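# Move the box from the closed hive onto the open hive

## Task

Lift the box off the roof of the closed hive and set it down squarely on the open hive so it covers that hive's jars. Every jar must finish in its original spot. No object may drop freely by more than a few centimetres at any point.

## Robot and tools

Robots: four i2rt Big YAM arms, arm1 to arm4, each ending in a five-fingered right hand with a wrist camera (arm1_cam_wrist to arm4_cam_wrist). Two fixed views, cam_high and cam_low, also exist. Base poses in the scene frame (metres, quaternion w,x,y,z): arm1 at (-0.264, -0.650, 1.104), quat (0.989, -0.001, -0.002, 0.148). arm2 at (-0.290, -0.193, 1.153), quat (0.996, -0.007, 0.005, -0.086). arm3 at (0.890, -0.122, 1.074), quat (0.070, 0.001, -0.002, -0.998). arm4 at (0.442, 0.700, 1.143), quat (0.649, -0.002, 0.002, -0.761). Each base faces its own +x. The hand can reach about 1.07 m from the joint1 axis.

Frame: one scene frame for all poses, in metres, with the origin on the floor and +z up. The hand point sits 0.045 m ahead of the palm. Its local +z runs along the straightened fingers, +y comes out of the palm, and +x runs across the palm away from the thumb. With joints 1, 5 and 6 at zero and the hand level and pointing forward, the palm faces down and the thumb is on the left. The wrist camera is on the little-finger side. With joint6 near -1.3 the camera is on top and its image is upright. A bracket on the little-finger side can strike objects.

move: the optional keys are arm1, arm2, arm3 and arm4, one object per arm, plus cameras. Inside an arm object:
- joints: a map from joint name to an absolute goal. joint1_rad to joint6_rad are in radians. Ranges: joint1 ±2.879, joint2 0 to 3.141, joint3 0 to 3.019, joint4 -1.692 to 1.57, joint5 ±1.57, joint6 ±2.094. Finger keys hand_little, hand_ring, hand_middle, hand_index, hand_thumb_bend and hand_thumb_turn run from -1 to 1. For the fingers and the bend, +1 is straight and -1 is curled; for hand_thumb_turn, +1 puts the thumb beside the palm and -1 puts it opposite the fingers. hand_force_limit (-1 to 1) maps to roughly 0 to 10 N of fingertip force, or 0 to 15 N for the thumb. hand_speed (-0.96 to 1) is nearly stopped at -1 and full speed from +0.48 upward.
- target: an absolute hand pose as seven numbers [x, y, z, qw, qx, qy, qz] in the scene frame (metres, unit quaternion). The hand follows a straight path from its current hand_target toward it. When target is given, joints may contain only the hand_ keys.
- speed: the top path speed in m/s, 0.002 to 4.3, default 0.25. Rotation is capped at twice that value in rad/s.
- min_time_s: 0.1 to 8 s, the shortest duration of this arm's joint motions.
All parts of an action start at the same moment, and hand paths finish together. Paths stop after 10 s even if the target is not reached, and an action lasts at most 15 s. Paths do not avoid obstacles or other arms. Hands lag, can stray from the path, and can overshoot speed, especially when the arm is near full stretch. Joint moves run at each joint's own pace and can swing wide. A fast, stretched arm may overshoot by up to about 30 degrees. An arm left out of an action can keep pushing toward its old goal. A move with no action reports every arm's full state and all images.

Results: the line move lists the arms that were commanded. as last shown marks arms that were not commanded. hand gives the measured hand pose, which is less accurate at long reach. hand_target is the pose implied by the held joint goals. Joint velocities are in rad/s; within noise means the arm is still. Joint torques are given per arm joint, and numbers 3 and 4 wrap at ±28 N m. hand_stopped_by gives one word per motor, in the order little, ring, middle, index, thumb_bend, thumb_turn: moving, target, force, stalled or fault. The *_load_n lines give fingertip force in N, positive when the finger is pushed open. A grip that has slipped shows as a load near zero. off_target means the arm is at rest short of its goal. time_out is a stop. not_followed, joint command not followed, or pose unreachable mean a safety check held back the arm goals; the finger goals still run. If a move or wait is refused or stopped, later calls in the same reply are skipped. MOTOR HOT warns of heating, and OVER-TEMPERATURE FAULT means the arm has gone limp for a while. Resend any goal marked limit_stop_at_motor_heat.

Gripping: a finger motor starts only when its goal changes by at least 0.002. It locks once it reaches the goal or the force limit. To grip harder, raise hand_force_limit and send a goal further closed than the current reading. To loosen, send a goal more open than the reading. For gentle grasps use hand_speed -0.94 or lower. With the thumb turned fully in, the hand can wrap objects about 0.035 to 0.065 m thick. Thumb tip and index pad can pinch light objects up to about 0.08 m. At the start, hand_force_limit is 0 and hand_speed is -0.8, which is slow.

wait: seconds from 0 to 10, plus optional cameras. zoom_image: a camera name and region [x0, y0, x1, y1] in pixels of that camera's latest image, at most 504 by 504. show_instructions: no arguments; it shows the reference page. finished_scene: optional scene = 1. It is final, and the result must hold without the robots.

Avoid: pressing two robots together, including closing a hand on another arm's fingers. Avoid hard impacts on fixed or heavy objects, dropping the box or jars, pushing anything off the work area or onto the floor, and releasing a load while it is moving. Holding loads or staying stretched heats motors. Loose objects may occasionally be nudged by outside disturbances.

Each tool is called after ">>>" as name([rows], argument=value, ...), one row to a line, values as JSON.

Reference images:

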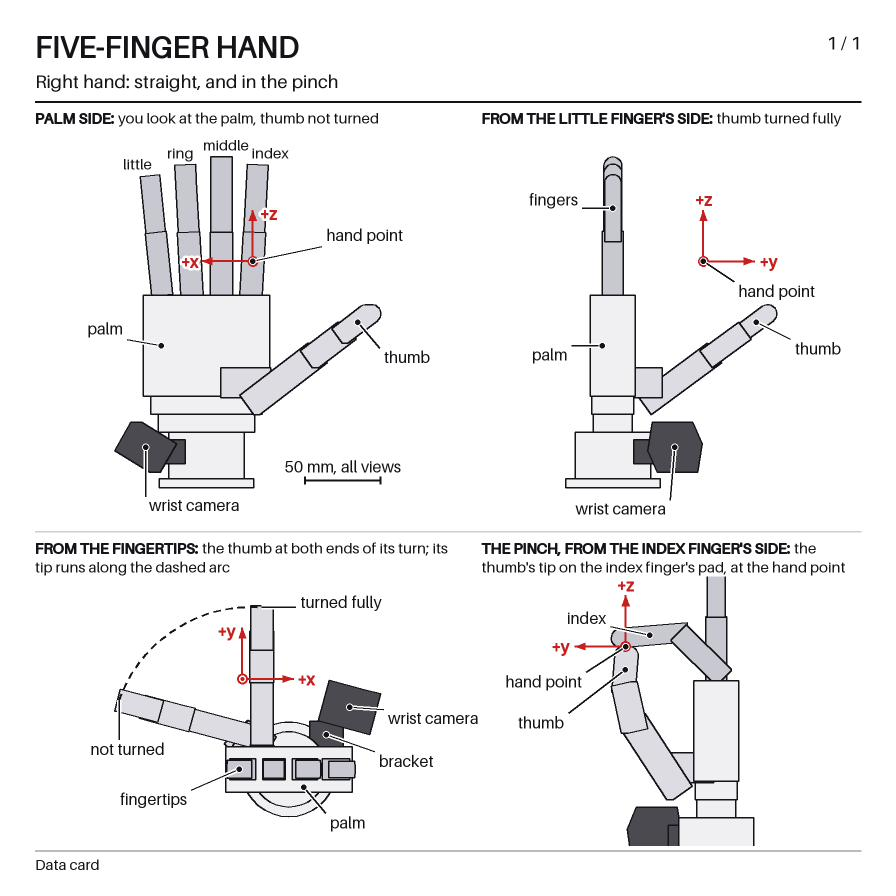

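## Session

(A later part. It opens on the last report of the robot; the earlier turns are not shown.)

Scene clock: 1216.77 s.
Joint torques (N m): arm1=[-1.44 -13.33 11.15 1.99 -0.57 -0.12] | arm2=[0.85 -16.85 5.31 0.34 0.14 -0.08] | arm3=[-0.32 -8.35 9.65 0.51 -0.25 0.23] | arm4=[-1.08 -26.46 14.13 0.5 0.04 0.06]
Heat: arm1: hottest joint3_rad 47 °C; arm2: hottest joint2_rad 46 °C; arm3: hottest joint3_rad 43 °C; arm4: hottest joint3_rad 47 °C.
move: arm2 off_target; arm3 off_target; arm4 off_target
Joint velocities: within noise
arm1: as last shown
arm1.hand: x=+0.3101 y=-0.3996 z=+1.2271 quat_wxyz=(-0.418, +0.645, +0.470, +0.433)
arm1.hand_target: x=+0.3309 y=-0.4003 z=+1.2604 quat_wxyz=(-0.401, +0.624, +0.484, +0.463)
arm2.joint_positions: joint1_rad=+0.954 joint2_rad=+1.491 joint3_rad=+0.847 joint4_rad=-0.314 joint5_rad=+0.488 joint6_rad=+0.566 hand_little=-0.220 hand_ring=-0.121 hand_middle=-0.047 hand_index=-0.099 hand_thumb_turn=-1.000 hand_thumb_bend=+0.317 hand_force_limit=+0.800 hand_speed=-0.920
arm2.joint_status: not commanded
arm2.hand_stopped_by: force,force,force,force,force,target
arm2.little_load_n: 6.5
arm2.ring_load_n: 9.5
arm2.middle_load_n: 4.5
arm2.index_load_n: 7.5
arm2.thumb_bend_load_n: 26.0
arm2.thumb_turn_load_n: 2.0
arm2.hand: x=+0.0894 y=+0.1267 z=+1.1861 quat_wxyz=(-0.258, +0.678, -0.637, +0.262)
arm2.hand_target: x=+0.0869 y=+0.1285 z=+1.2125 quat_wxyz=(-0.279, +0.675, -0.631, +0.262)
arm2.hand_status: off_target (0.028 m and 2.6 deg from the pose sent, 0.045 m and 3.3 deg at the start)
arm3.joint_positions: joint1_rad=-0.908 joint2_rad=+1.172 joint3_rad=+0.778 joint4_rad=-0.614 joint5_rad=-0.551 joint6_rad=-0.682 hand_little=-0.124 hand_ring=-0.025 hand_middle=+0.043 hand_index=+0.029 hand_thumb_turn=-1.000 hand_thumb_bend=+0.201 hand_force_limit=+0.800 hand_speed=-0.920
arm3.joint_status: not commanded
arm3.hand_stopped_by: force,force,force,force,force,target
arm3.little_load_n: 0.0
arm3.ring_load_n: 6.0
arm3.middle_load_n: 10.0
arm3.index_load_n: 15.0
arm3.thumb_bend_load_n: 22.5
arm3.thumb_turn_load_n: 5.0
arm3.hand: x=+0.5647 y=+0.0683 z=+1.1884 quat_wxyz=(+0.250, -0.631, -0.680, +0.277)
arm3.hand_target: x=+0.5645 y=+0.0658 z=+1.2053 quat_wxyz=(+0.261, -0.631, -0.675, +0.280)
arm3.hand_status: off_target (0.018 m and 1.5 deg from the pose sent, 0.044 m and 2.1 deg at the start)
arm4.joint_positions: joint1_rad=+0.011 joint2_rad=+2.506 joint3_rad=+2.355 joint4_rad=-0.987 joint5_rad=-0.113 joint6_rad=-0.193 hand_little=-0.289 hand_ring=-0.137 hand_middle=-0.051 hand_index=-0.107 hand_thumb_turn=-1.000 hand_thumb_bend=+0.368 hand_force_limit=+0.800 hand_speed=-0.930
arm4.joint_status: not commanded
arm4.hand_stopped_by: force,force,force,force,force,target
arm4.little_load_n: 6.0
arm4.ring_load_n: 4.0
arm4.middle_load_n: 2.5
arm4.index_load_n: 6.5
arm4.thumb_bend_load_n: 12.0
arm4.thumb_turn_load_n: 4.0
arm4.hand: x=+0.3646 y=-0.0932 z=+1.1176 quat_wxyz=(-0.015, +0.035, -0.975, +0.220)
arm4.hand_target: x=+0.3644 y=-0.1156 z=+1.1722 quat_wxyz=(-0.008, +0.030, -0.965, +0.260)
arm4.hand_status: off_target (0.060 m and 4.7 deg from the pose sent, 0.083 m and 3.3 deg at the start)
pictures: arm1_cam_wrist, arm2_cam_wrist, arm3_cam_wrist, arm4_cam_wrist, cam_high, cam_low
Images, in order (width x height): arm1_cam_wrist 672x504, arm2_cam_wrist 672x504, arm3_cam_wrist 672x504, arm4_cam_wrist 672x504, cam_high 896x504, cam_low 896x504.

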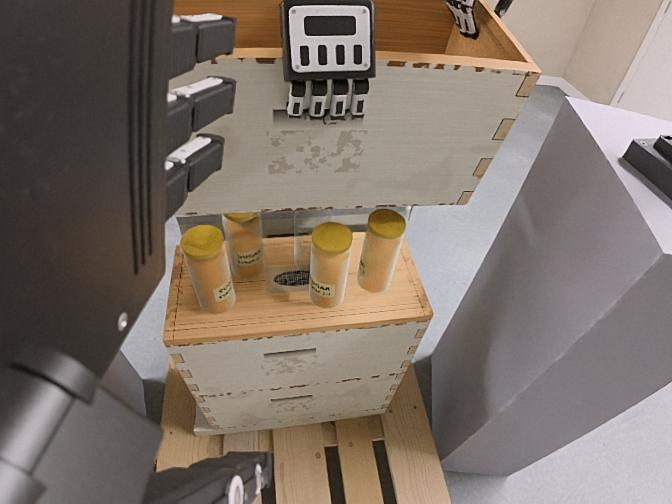

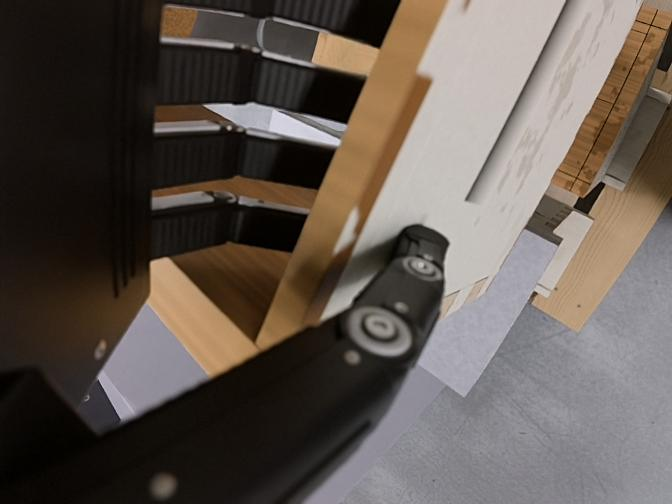

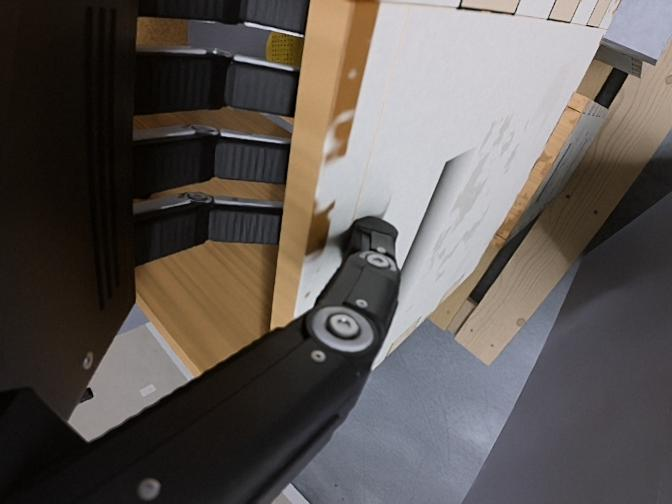

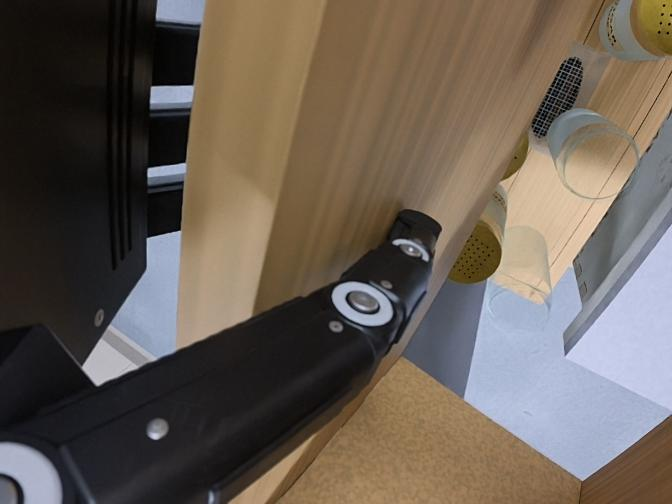

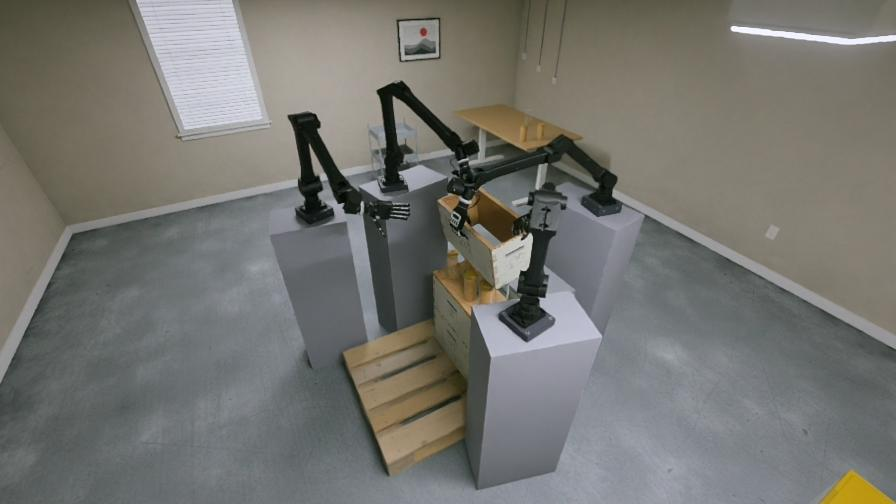

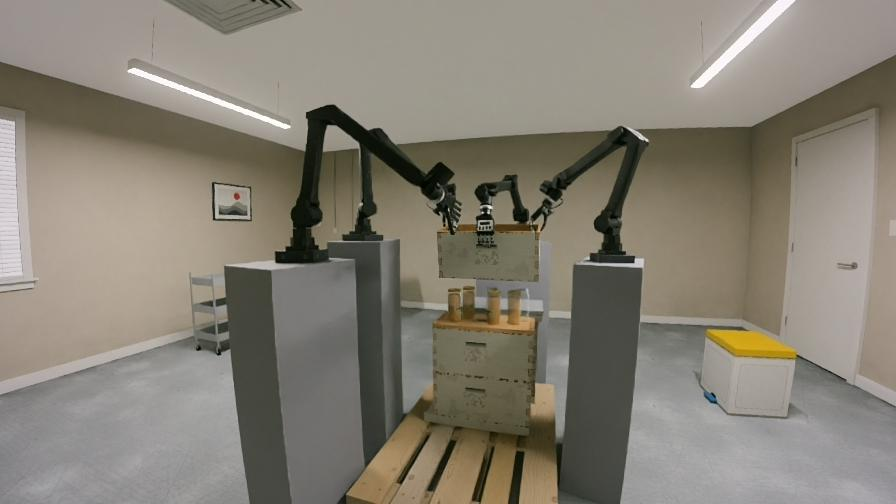

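>>> move(arm2={"target": [0.0864, 0.0983, 1.206, 0.2794, -0.6746, 0.6313, -0.2615], "speed": 0.04}, arm3={"target": [0.5647, 0.0357, 1.202, 0.2615, -0.6313, -0.6746, 0.2794], "speed": 0.04}, arm4={"target": [0.3648, -0.1491, 1.202, 0.0079, -0.0295, 0.9655, -0.2587], "speed": 0.04}, cameras=["all"])

>>> zoom_image(camera="arm4_cam_wrist", region=[372, 0, 672, 504])

>>> zoom_image(camera="cam_low", region=[410, 210, 560, 360])

>>> zoom_image(camera="arm1_cam_wrist", region=[150, 0, 570, 450])

Scene clock: 1240.00 s.
Joint torques (N m): arm1=[-1.14 -13.16 11.17 2.11 -0.56 -0.13] | arm2=[0.73 -15.38 5.09 0.44 -0.05 0.02] | arm3=[-0.15 -6.95 9.46 0.64 -0.13 0.16] | arm4=[-0.5 -28.98 15.56 0.23 -0.02 0.09]
Heat: arm1: hottest joint3_rad 47 °C; arm2: hottest joint2_rad 45 °C; arm3: hottest joint3_rad 45 °C; arm4: hottest joint3_rad 48 °C.
move: arm2 off_target; arm3 off_target; arm4 off_target
Joint velocities: within noise
arm1: as last shown
arm2.joint_positions: joint1_rad=+0.901 joint2_rad=+1.442 joint3_rad=+0.780 joint4_rad=-0.266 joint5_rad=+0.457 joint6_rad=+0.510 hand_little=-0.220 hand_ring=-0.121 hand_middle=-0.047 hand_index=-0.099 hand_thumb_turn=-1.000 hand_thumb_bend=+0.317 hand_force_limit=+0.800 hand_speed=-0.920
arm2.joint_status: not commanded
arm2.hand_stopped_by: force,force,force,force,force,target
arm2.little_load_n: 4.5
arm2.ring_load_n: 8.5
arm2.middle_load_n: 4.0
arm2.index_load_n: 8.5
arm2.thumb_bend_load_n: 25.5
arm2.thumb_turn_load_n: 3.5
arm2.hand: x=+0.0894 y=+0.0974 z=+1.1847 quat_wxyz=(-0.261, +0.679, -0.634, +0.264)
arm2.hand_target: x=+0.0868 y=+0.0985 z=+1.2049 quat_wxyz=(-0.279, +0.675, -0.631, +0.262)
arm2.hand_status: off_target (0.022 m and 2.2 deg from the pose sent, 0.035 m and 2.6 deg at the start)
arm3.joint_positions: joint1_rad=-0.839 joint2_rad=+1.105 joint3_rad=+0.724 joint4_rad=-0.585 joint5_rad=-0.512 joint6_rad=-0.608 hand_little=-0.124 hand_ring=-0.025 hand_middle=+0.043 hand_index=+0.029 hand_thumb_turn=-1.000 hand_thumb_bend=+0.201 hand_force_limit=+0.800 hand_speed=-0.920
arm3.joint_status: not commanded
arm3.hand_stopped_by: force,force,force,force,force,target
arm3.little_load_n: 0.5
arm3.ring_load_n: 8.0
arm3.middle_load_n: 9.5
arm3.index_load_n: 13.5
arm3.thumb_bend_load_n: 22.0
arm3.thumb_turn_load_n: 3.5
arm3.hand: x=+0.5638 y=+0.0390 z=+1.1888 quat_wxyz=(+0.253, -0.632, -0.678, +0.278)
arm3.hand_target: x=+0.5645 y=+0.0358 z=+1.2015 quat_wxyz=(+0.261, -0.631, -0.675, +0.280)
arm3.hand_status: off_target (0.014 m and 1.1 deg from the pose sent, 0.035 m and 1.5 deg at the start)
arm4.joint_positions: joint1_rad=+0.017 joint2_rad=+2.745 joint3_rad=+2.831 joint4_rad=-1.245 joint5_rad=-0.108 joint6_rad=-0.185 hand_little=-0.289 hand_ring=-0.137 hand_middle=-0.051 hand_index=-0.107 hand_thumb_turn=-1.000 hand_thumb_bend=+0.368 hand_force_limit=+0.800 hand_speed=-0.930
arm4.joint_status: not commanded
arm4.hand_stopped_by: force,force,force,force,force,target
arm4.little_load_n: 5.5
arm4.ring_load_n: 4.5
arm4.middle_load_n: 3.5
arm4.index_load_n: 6.5
arm4.thumb_bend_load_n: 13.5
arm4.thumb_turn_load_n: 3.5
arm4.hand: x=+0.3648 y=-0.1215 z=+1.1205 quat_wxyz=(-0.016, +0.033, -0.977, +0.210)
arm4.hand_target: x=+0.3656 y=-0.1425 z=+1.2015 quat_wxyz=(-0.007, +0.028, -0.962, +0.270)
arm4.hand_status: off_target (0.086 m and 5.9 deg from the pose sent, 0.101 m and 4.7 deg at the start; a joint's target at an end of its range on 13 of 53 steps)
pictures: arm1_cam_wrist, arm2_cam_wrist, arm3_cam_wrist, arm4_cam_wrist, cam_high, cam_low
Images, in order (width x height): arm1_cam_wrist 672x504, arm2_cam_wrist 672x504, arm3_cam_wrist 672x504, arm4_cam_wrist 672x504, cam_high 896x504, cam_low 896x504.

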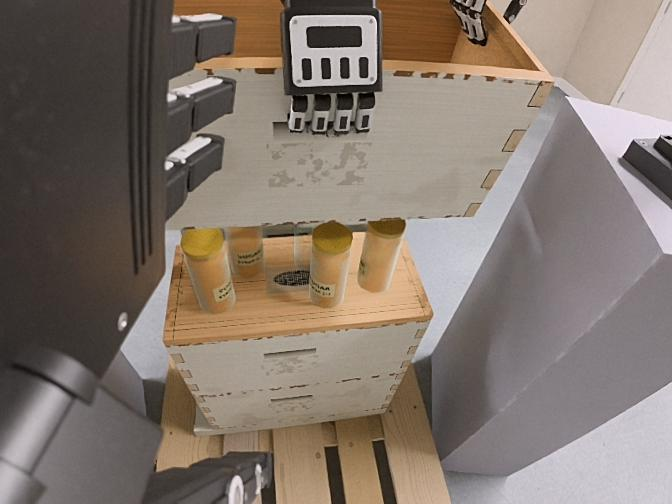

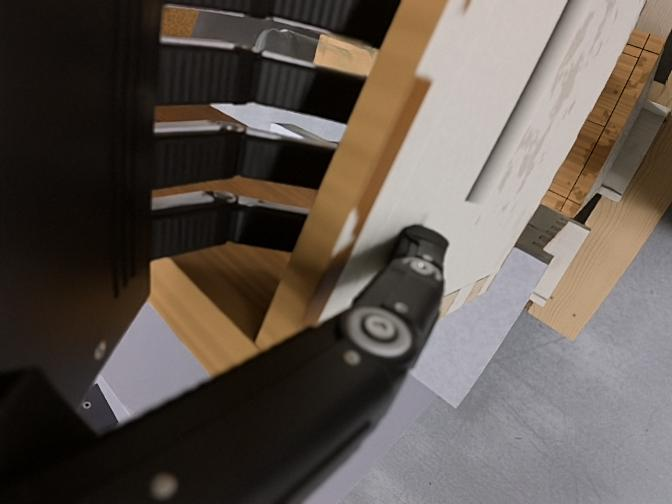

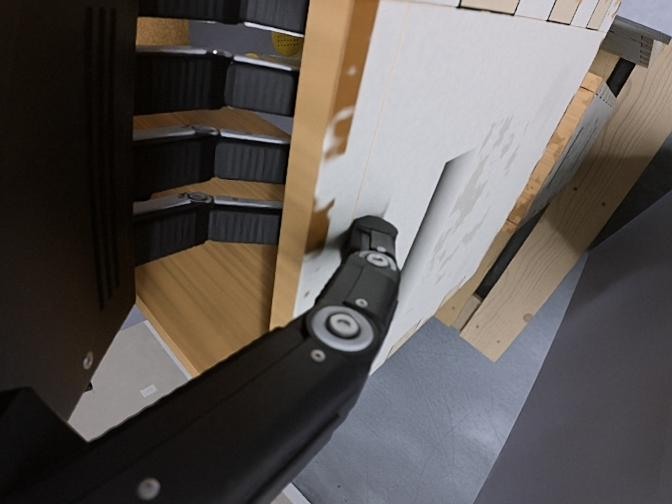

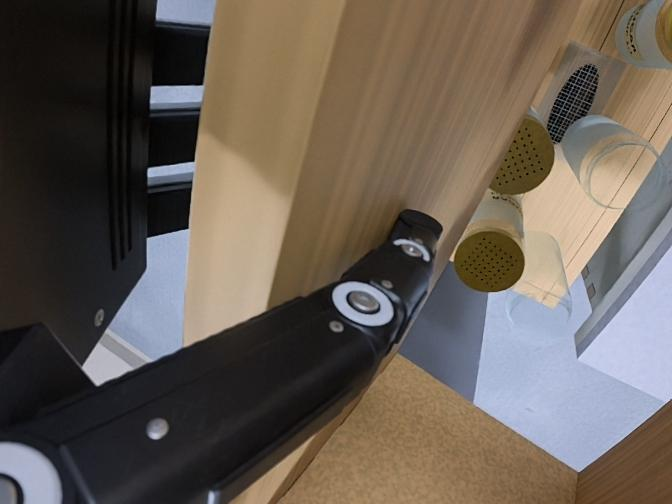

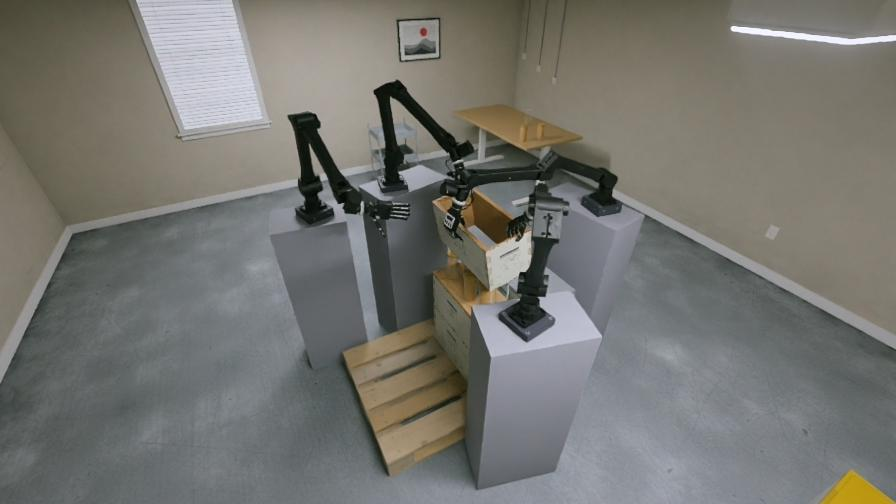

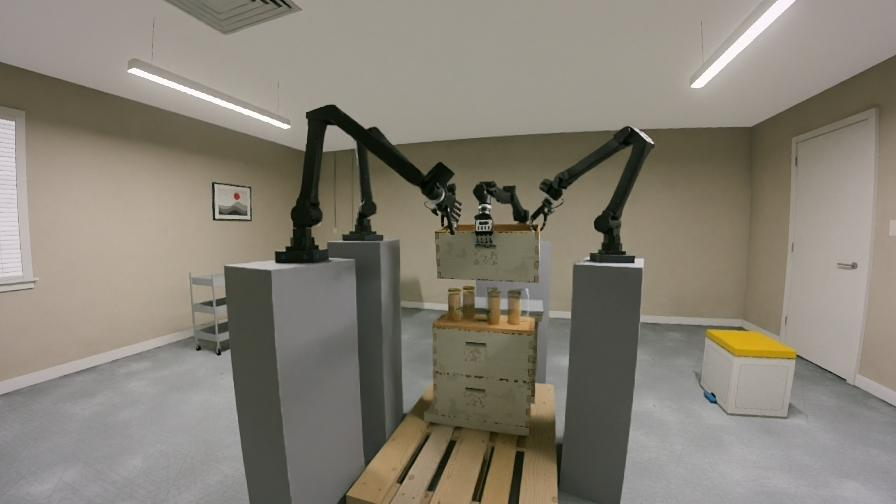

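Scaled by 1.000.

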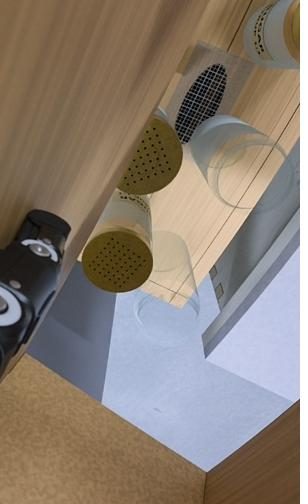

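Scaled by 3.360 from the camera's image (finer frame: 1280x720).

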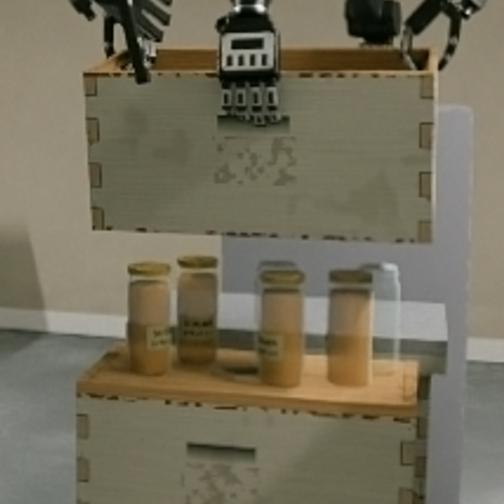

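Scaled by 1.120 from the camera's image (finer frame: 960x720).

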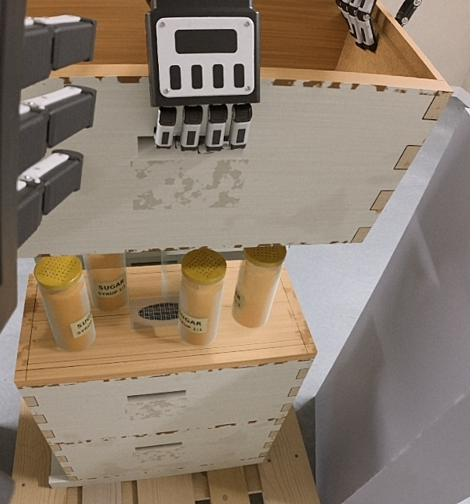

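>>> move(cameras=["all"])

Scene clock: 1258.87 s.
Joint torques (N m): arm1=[-1.44 -13.22 11.12 2.13 -0.58 -0.11] | arm2=[0.56 -15.33 5.05 0.5 -0.04 0.02] | arm3=[-0.15 -7 9.47 0.64 -0.13 0.16] | arm4=[-0.97 -29.27 15.5 0.34 -0.02 0.1]
Heat: arm1: hottest joint3_rad 48 °C; arm2: hottest joint2_rad 44 °C; arm3: hottest joint3_rad 46 °C; arm4: hottest joint3_rad 54 °C.
Joint velocities: within noise
arm1.joint_positions: joint1_rad=-0.121 joint2_rad=+1.709 joint3_rad=+1.042 joint4_rad=-0.030 joint5_rad=-1.129 joint6_rad=-2.077 hand_little=+1.000 hand_ring=+1.000 hand_middle=+1.000 hand_index=+1.000 hand_thumb_turn=+1.000 hand_thumb_bend=+1.000 hand_force_limit=+0.000 hand_speed=-0.800
arm1.joint_status: not commanded
arm1.hand_stopped_by: target,target,target,target,target,target
arm1.little_load_n: 0.0
arm1.ring_load_n: 0.0
arm1.middle_load_n: 0.0
arm1.index_load_n: 0.0
arm1.thumb_bend_load_n: 0.0
arm1.thumb_turn_load_n: 0.0
arm1.hand: x=+0.3101 y=-0.3996 z=+1.2271 quat_wxyz=(-0.418, +0.645, +0.470, +0.433) (m; scene frame)
arm1.hand_target: x=+0.3309 y=-0.4003 z=+1.2604 quat_wxyz=(-0.401, +0.624, +0.484, +0.463) (m; scene frame)
arm1.hand_status: not commanded
arm2.joint_positions: joint1_rad=+0.901 joint2_rad=+1.442 joint3_rad=+0.780 joint4_rad=-0.266 joint5_rad=+0.457 joint6_rad=+0.510 hand_little=-0.220 hand_ring=-0.121 hand_middle=-0.047 hand_index=-0.099 hand_thumb_turn=-1.000 hand_thumb_bend=+0.317 hand_force_limit=+0.800 hand_speed=-0.920
arm2.joint_status: not commanded
arm2.hand_stopped_by: force,force,force,force,force,target
arm2.little_load_n: 4.5
arm2.ring_load_n: 8.0
arm2.middle_load_n: 4.0
arm2.index_load_n: 8.5
arm2.thumb_bend_load_n: 26.0
arm2.thumb_turn_load_n: 3.0
arm2.hand: x=+0.0894 y=+0.0974 z=+1.1847 quat_wxyz=(-0.261, +0.679, -0.634, +0.264) (m; scene frame)
arm2.hand_target: x=+0.0868 y=+0.0985 z=+1.2049 quat_wxyz=(-0.279, +0.675, -0.631, +0.262) (m; scene frame)
arm2.hand_status: off_target (0.022 m and 2.2 deg from the pose sent, 0.035 m and 2.6 deg at the start)
arm3.joint_positions: joint1_rad=-0.839 joint2_rad=+1.105 joint3_rad=+0.724 joint4_rad=-0.585 joint5_rad=-0.512 joint6_rad=-0.608 hand_little=-0.124 hand_ring=-0.025 hand_middle=+0.043 hand_index=+0.029 hand_thumb_turn=-1.000 hand_thumb_bend=+0.201 hand_force_limit=+0.800 hand_speed=-0.920
arm3.joint_status: not commanded
arm3.hand_stopped_by: force,force,force,force,force,target
arm3.little_load_n: 0.0
arm3.ring_load_n: 7.5
arm3.middle_load_n: 9.5
arm3.index_load_n: 14.0
arm3.thumb_bend_load_n: 22.0
arm3.thumb_turn_load_n: 3.5
arm3.hand: x=+0.5638 y=+0.0390 z=+1.1888 quat_wxyz=(+0.253, -0.632, -0.678, +0.278) (m; scene frame)
arm3.hand_target: x=+0.5645 y=+0.0358 z=+1.2015 quat_wxyz=(+0.261, -0.631, -0.675, +0.280) (m; scene frame)
arm3.hand_status: off_target (0.014 m and 1.1 deg from the pose sent, 0.035 m and 1.5 deg at the start)
arm4.joint_positions: joint1_rad=+0.017 joint2_rad=+2.745 joint3_rad=+2.831 joint4_rad=-1.245 joint5_rad=-0.108 joint6_rad=-0.185 hand_little=-0.289 hand_ring=-0.137 hand_middle=-0.051 hand_index=-0.107 hand_thumb_turn=-1.000 hand_thumb_bend=+0.368 hand_force_limit=+0.800 hand_speed=-0.930
arm4.joint_status: not commanded
arm4.hand_stopped_by: force,force,force,force,force,target
arm4.little_load_n: 5.5
arm4.ring_load_n: 4.5
arm4.middle_load_n: 4.0
arm4.index_load_n: 6.5
arm4.thumb_bend_load_n: 13.5
arm4.thumb_turn_load_n: 3.5
arm4.hand: x=+0.3648 y=-0.1215 z=+1.1205 quat_wxyz=(-0.016, +0.033, -0.977, +0.210) (m; scene frame)
arm4.hand_target: x=+0.3656 y=-0.1425 z=+1.2015 quat_wxyz=(-0.007, +0.028, -0.962, +0.270) (m; scene frame)
arm4.hand_status: off_target (0.086 m and 5.9 deg from the pose sent, 0.101 m and 4.7 deg at the start; a joint's target at an end of its range on 13 of 53 steps)
pictures: arm1_cam_wrist, arm2_cam_wrist, arm3_cam_wrist, arm4_cam_wrist, cam_high, cam_low
Images, in order (width x height): arm1_cam_wrist 672x504, arm2_cam_wrist 672x504, arm3_cam_wrist 672x504, arm4_cam_wrist 672x504, cam_high 896x504, cam_low 896x504.

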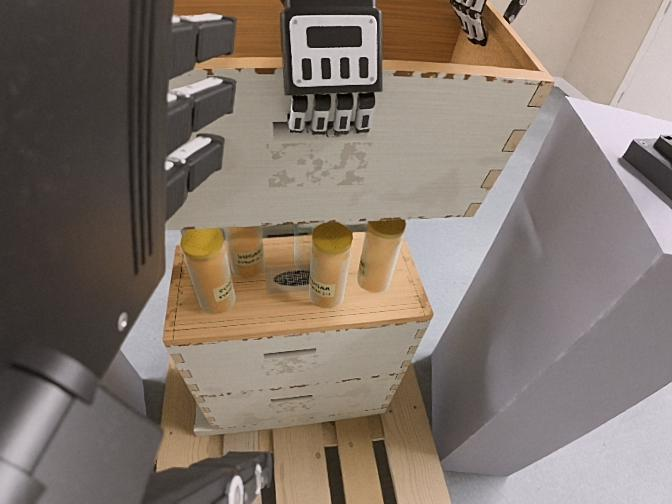

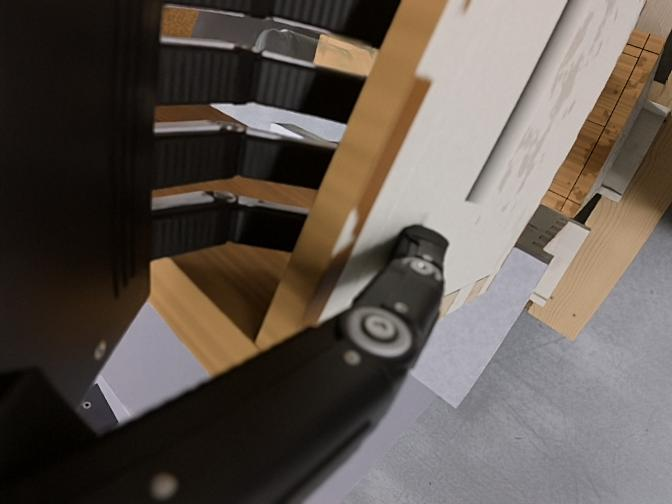

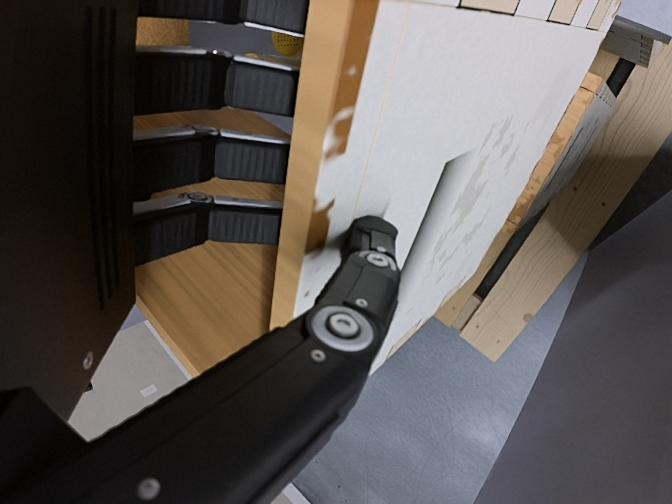

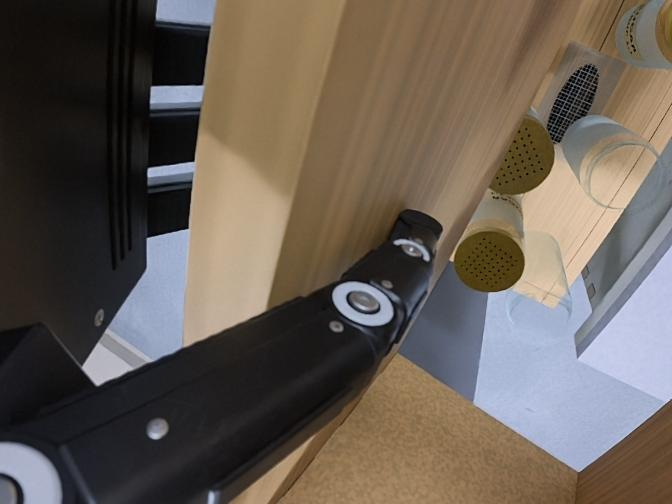

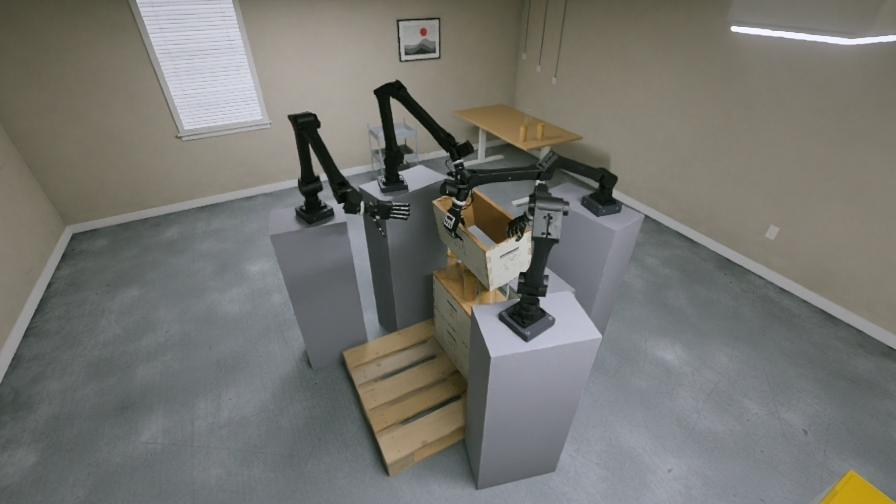

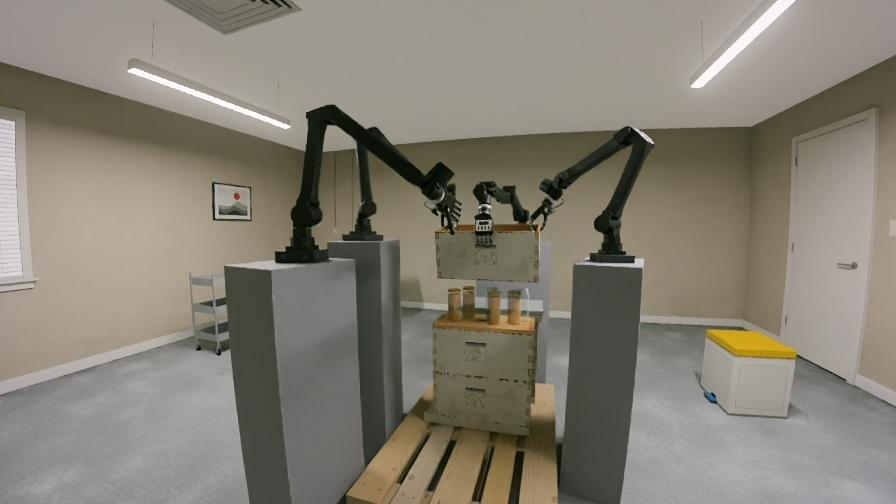

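>>> zoom_image(camera="cam_low", region=[410, 210, 560, 360])

>>> zoom_image(camera="cam_high", region=[410, 170, 560, 320])

>>> zoom_image(camera="arm1_cam_wrist", region=[150, 40, 560, 450])

Scaled by 3.360 from the camera's image (finer frame: 1280x720).

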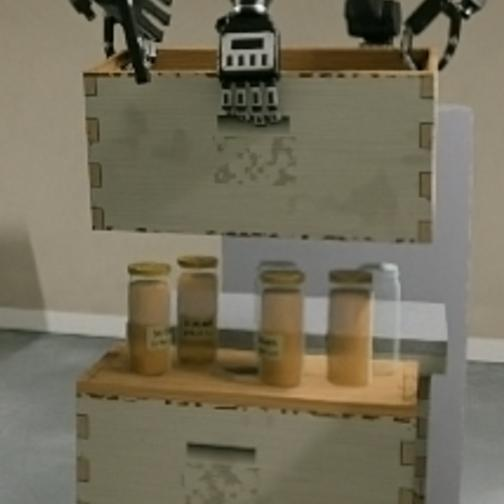

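Scaled by 3.360 from the camera's image (finer frame: 1280x720).

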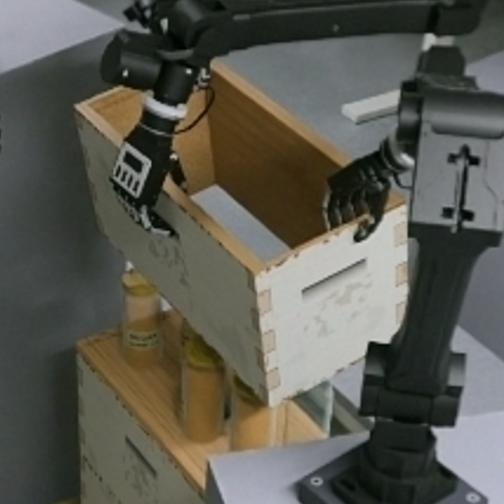

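Scaled by 1.229 from the camera's image (finer frame: 960x720).

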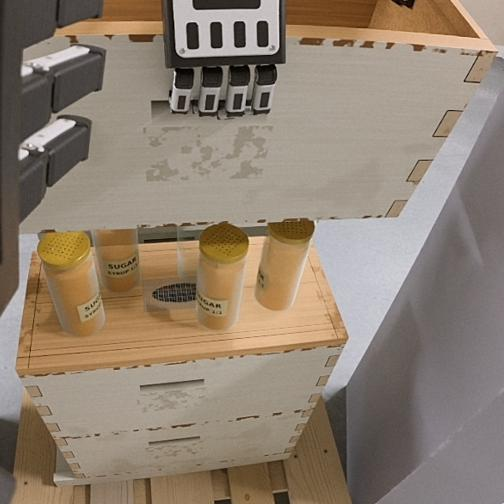

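>>> move(arm2={"target":[0.0868,0.0985,1.187,0.2794,-0.6746,0.6313,-0.2615],"speed":0.03}, arm3={"target":[0.5645,0.0358,1.1835,0.2615,-0.6313,-0.6746,0.2794],"speed":0.03}, cameras=["cam_low","arm1_cam_wrist","arm4_cam_wrist"])

>>> zoom_image(camera="cam_low", region=[425, 210, 555, 340])

Scene clock: 1270.03 s.
Joint torques (N m): arm1=[-1.08 -13.22 11.14 2.07 -0.55 -0.12] | arm2=[0.67 -12.34 5 0.76 0.11 0.06] | arm3=[-0.15 -5.13 9.09 0.8 -0.25 0.15] | arm4=[-1.26 -30.33 15.3 0.4 -0.08 0.1]
Heat: arm1: hottest joint3_rad 48 °C; arm2: hottest joint2_rad 43 °C; arm3: hottest joint3_rad 46 °C; arm4: hottest joint3_rad 56 °C.
move: arm2 done; arm3 done
Joint velocities: within noise
arm1, arm4: as last shown
arm2.joint_positions: joint1_rad=+0.901 joint2_rad=+1.442 joint3_rad=+0.757 joint4_rad=-0.214 joint5_rad=+0.453 joint6_rad=+0.505 hand_little=-0.220 hand_ring=-0.121 hand_middle=-0.047 hand_index=-0.099 hand_thumb_turn=-1.000 hand_thumb_bend=+0.317 hand_force_limit=+0.800 hand_speed=-0.920
arm2.joint_status: not commanded
arm2.hand_stopped_by: force,force,force,force,force,target
arm2.little_load_n: 4.0
arm2.ring_load_n: 8.0
arm2.middle_load_n: 4.0
arm2.index_load_n: 10.5
arm2.thumb_bend_load_n: 22.5
arm2.thumb_turn_load_n: 4.0
arm2.hand: x=+0.0897 y=+0.0985 z=+1.1814 quat_wxyz=(-0.274, +0.676, -0.632, +0.263)
arm2.hand_target: x=+0.0869 y=+0.0985 z=+1.1869 quat_wxyz=(-0.279, +0.675, -0.631, +0.261)
arm2.hand_status: done (0.006 m and 0.7 deg from the pose sent, 0.004 m and 2.2 deg at the start)
arm3.joint_positions: joint1_rad=-0.839 joint2_rad=+1.105 joint3_rad=+0.692 joint4_rad=-0.529 joint5_rad=-0.509 joint6_rad=-0.607 hand_little=-0.124 hand_ring=-0.025 hand_middle=+0.043 hand_index=+0.029 hand_thumb_turn=-1.000 hand_thumb_bend=+0.201 hand_force_limit=+0.800 hand_speed=-0.920
arm3.joint_status: not commanded
arm3.hand_stopped_by: force,force,force,force,force,target
arm3.little_load_n: 0.5
arm3.ring_load_n: 7.5
arm3.middle_load_n: 9.0
arm3.index_load_n: 13.0
arm3.thumb_bend_load_n: 22.0
arm3.thumb_turn_load_n: 3.0
arm3.hand: x=+0.5633 y=+0.0401 z=+1.1793 quat_wxyz=(+0.264, -0.629, -0.677, +0.277)
arm3.hand_target: x=+0.5644 y=+0.0358 z=+1.1833 quat_wxyz=(+0.261, -0.631, -0.675, +0.279)
arm3.hand_status: done (0.006 m and 0.6 deg from the pose sent, 0.006 m and 1.1 deg at the start)
arm4.joint_positions: joint1_rad=+0.017 joint2_rad=+2.755 joint3_rad=+2.831 joint4_rad=-1.245 joint5_rad=-0.105 joint6_rad=-0.185 hand_little=-0.289 hand_ring=-0.137 hand_middle=-0.051 hand_index=-0.107 hand_thumb_turn=-1.000 hand_thumb_bend=+0.368 hand_force_limit=+0.800 hand_speed=-0.930
arm4.ring_load_n: 5.0
arm4.middle_load_n: 4.5
arm4.index_load_n: 7.5
arm4.thumb_bend_load_n: 13.0
arm4.hand: x=+0.3644 y=-0.1198 z=+1.1124 quat_wxyz=(-0.016, +0.032, -0.978, +0.204)
arm4.hand_target: x=+0.3655 y=-0.1425 z=+1.2014 quat_wxyz=(-0.006, +0.028, -0.962, +0.270)
pictures: arm1_cam_wrist, arm4_cam_wrist, cam_low
Images, in order (width x height): arm1_cam_wrist 672x504, arm4_cam_wrist 672x504, cam_low 896x504.

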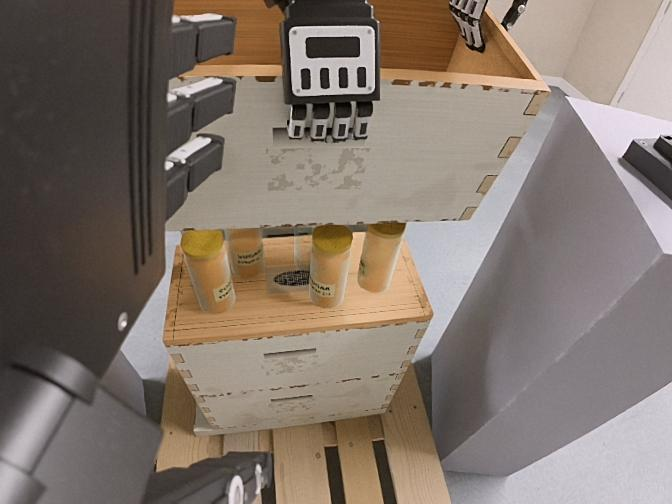

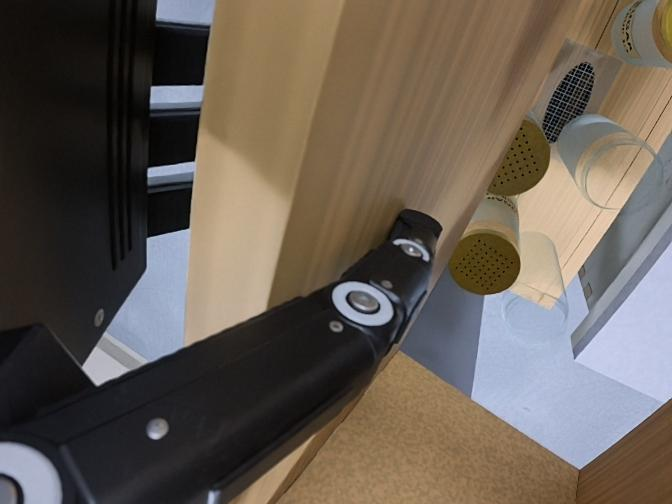

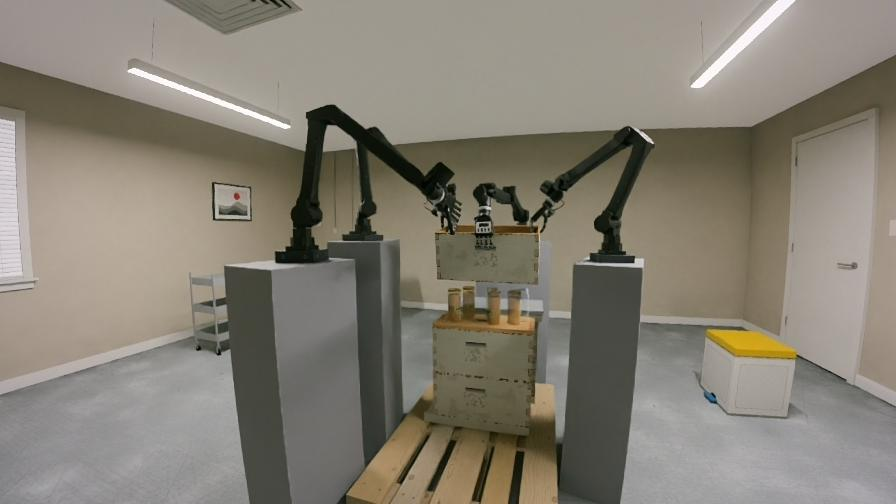

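Scaled by 3.877 from the camera's image (finer frame: 1280x720).

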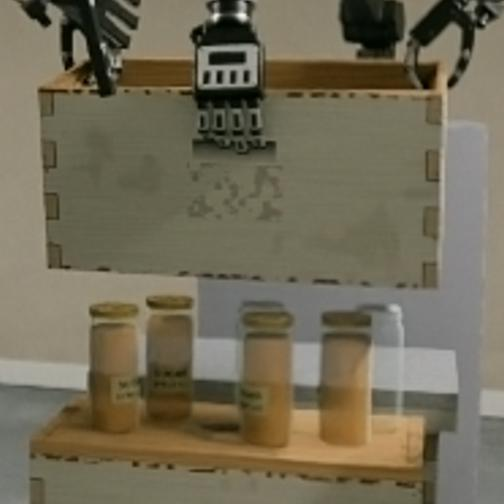

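>>> move(cameras=["cam_high","cam_low"])

>>> zoom_image(camera="cam_high", region=[425, 180, 545, 300])

>>> zoom_image(camera="cam_high", region=[425, 260, 525, 390])

Scene clock: 1288.60 s.
Joint torques (N m): arm1=[-1.26 -13.27 11.19 2.14 -0.57 -0.11] | arm2=[0.79 -12.16 5.04 0.77 0.1 0.07] | arm3=[-0.21 -5.13 9.07 0.81 -0.25 0.15] | arm4=[-1.32 -29.74 15.43 0.35 -0.09 0.14]
Heat: arm1: hottest joint3_rad 48 °C; arm2: hottest joint2_rad 42 °C; arm3: hottest joint3_rad 45 °C; arm4: hottest joint3_rad 59 °C.
Joint velocities: within noise
arm1.joint_positions: joint1_rad=-0.121 joint2_rad=+1.709 joint3_rad=+1.042 joint4_rad=-0.030 joint5_rad=-1.129 joint6_rad=-2.077 hand_little=+1.000 hand_ring=+1.000 hand_middle=+1.000 hand_index=+1.000 hand_thumb_turn=+1.000 hand_thumb_bend=+1.000 hand_force_limit=+0.000 hand_speed=-0.800
arm1.joint_status: not commanded
arm1.hand_stopped_by: target,target,target,target,target,target
arm1.little_load_n: 0.0
arm1.ring_load_n: 0.0
arm1.middle_load_n: 0.0
arm1.index_load_n: 0.0
arm1.thumb_bend_load_n: 0.0
arm1.thumb_turn_load_n: 0.0
arm1.hand: x=+0.3101 y=-0.3996 z=+1.2271 quat_wxyz=(-0.418, +0.645, +0.470, +0.433) (m; scene frame)
arm1.hand_target: x=+0.3309 y=-0.4003 z=+1.2604 quat_wxyz=(-0.401, +0.624, +0.484, +0.463) (m; scene frame)
arm1.hand_status: not commanded
arm2.joint_positions: joint1_rad=+0.901 joint2_rad=+1.442 joint3_rad=+0.757 joint4_rad=-0.214 joint5_rad=+0.453 joint6_rad=+0.505 hand_little=-0.220 hand_ring=-0.121 hand_middle=-0.047 hand_index=-0.099 hand_thumb_turn=-1.000 hand_thumb_bend=+0.317 hand_force_limit=+0.800 hand_speed=-0.920
arm2.joint_status: not commanded
arm2.hand_stopped_by: force,force,force,force,force,target
arm2.little_load_n: 4.5
arm2.ring_load_n: 8.0
arm2.middle_load_n: 3.5
arm2.index_load_n: 10.5
arm2.thumb_bend_load_n: 23.0
arm2.thumb_turn_load_n: 4.0
arm2.hand: x=+0.0897 y=+0.0985 z=+1.1814 quat_wxyz=(-0.274, +0.676, -0.632, +0.263) (m; scene frame)
arm2.hand_target: x=+0.0869 y=+0.0985 z=+1.1869 quat_wxyz=(-0.279, +0.675, -0.631, +0.261) (m; scene frame)
arm2.hand_status: done (0.006 m and 0.7 deg from the pose sent, 0.004 m and 2.2 deg at the start)
arm3.joint_positions: joint1_rad=-0.839 joint2_rad=+1.105 joint3_rad=+0.692 joint4_rad=-0.529 joint5_rad=-0.509 joint6_rad=-0.607 hand_little=-0.124 hand_ring=-0.025 hand_middle=+0.043 hand_index=+0.029 hand_thumb_turn=-1.000 hand_thumb_bend=+0.201 hand_force_limit=+0.800 hand_speed=-0.920
arm3.joint_status: not commanded
arm3.hand_stopped_by: force,force,force,force,force,target
arm3.little_load_n: 0.5
arm3.ring_load_n: 7.5
arm3.middle_load_n: 9.5
arm3.index_load_n: 13.0
arm3.thumb_bend_load_n: 21.5
arm3.thumb_turn_load_n: 3.0
arm3.hand: x=+0.5633 y=+0.0401 z=+1.1793 quat_wxyz=(+0.264, -0.629, -0.677, +0.277) (m; scene frame)
arm3.hand_target: x=+0.5644 y=+0.0358 z=+1.1833 quat_wxyz=(+0.261, -0.631, -0.675, +0.279) (m; scene frame)
arm3.hand_status: done (0.006 m and 0.6 deg from the pose sent, 0.006 m and 1.1 deg at the start)
arm4.joint_positions: joint1_rad=+0.017 joint2_rad=+2.755 joint3_rad=+2.831 joint4_rad=-1.245 joint5_rad=-0.105 joint6_rad=-0.185 hand_little=-0.289 hand_ring=-0.137 hand_middle=-0.051 hand_index=-0.107 hand_thumb_turn=-1.000 hand_thumb_bend=+0.368 hand_force_limit=+0.800 hand_speed=-0.930
arm4.joint_status: not commanded
arm4.hand_stopped_by: force,force,force,force,force,target
arm4.little_load_n: 6.0
arm4.ring_load_n: 5.5
arm4.middle_load_n: 5.0
arm4.index_load_n: 7.5
arm4.thumb_bend_load_n: 12.5
arm4.thumb_turn_load_n: 3.5
arm4.hand: x=+0.3644 y=-0.1198 z=+1.1124 quat_wxyz=(-0.016, +0.032, -0.978, +0.204) (m; scene frame)
arm4.hand_target: x=+0.3655 y=-0.1425 z=+1.2014 quat_wxyz=(-0.006, +0.028, -0.962, +0.270) (m; scene frame)
arm4.hand_status: not commanded
pictures: cam_high, cam_low
Images, in order (width x height): cam_high 896x504, cam_low 896x504.

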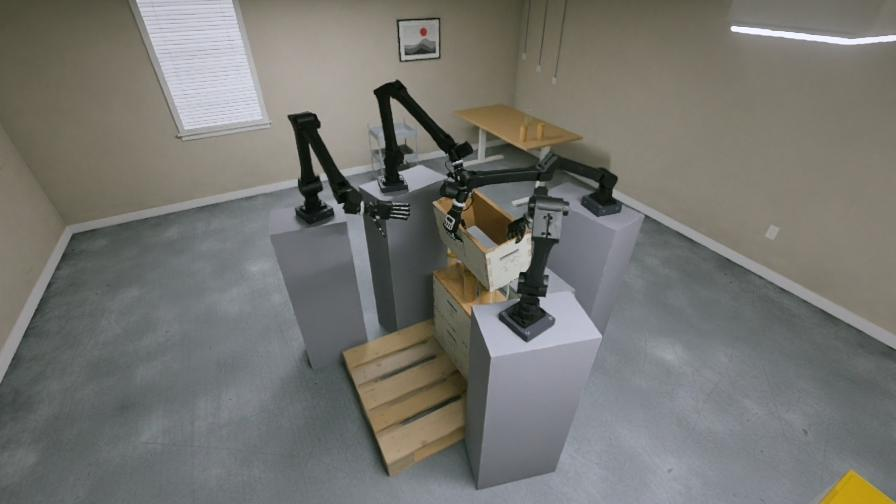

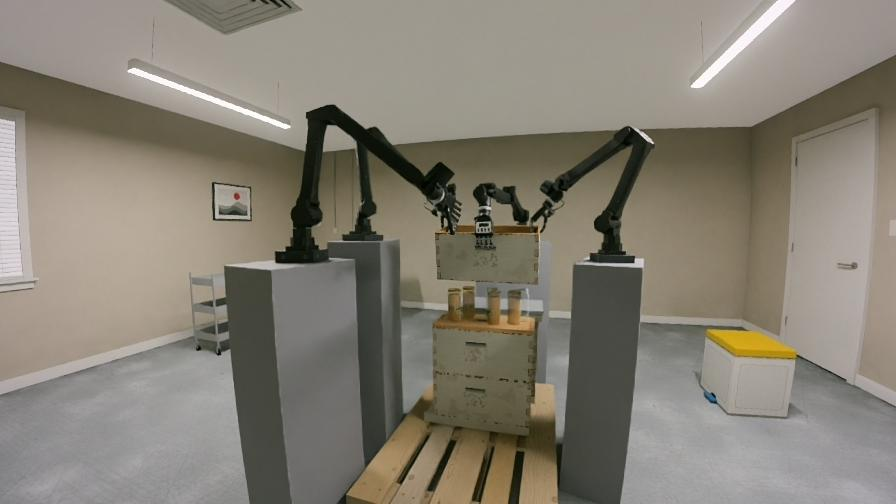

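Scaled by 4.200 from the camera's image (finer frame: 1280x720).

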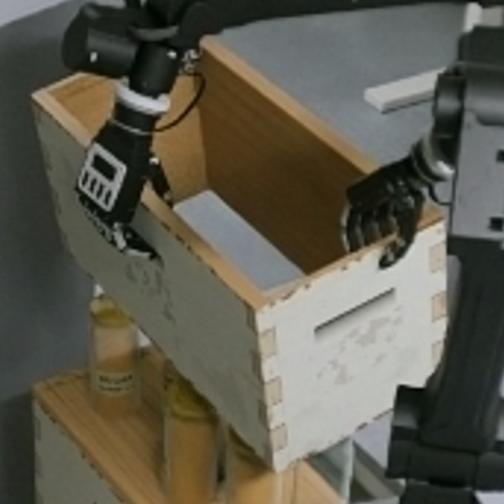

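Scaled by 3.877 from the camera's image (finer frame: 1280x720).

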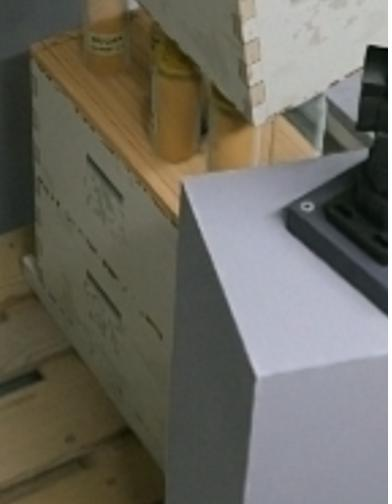

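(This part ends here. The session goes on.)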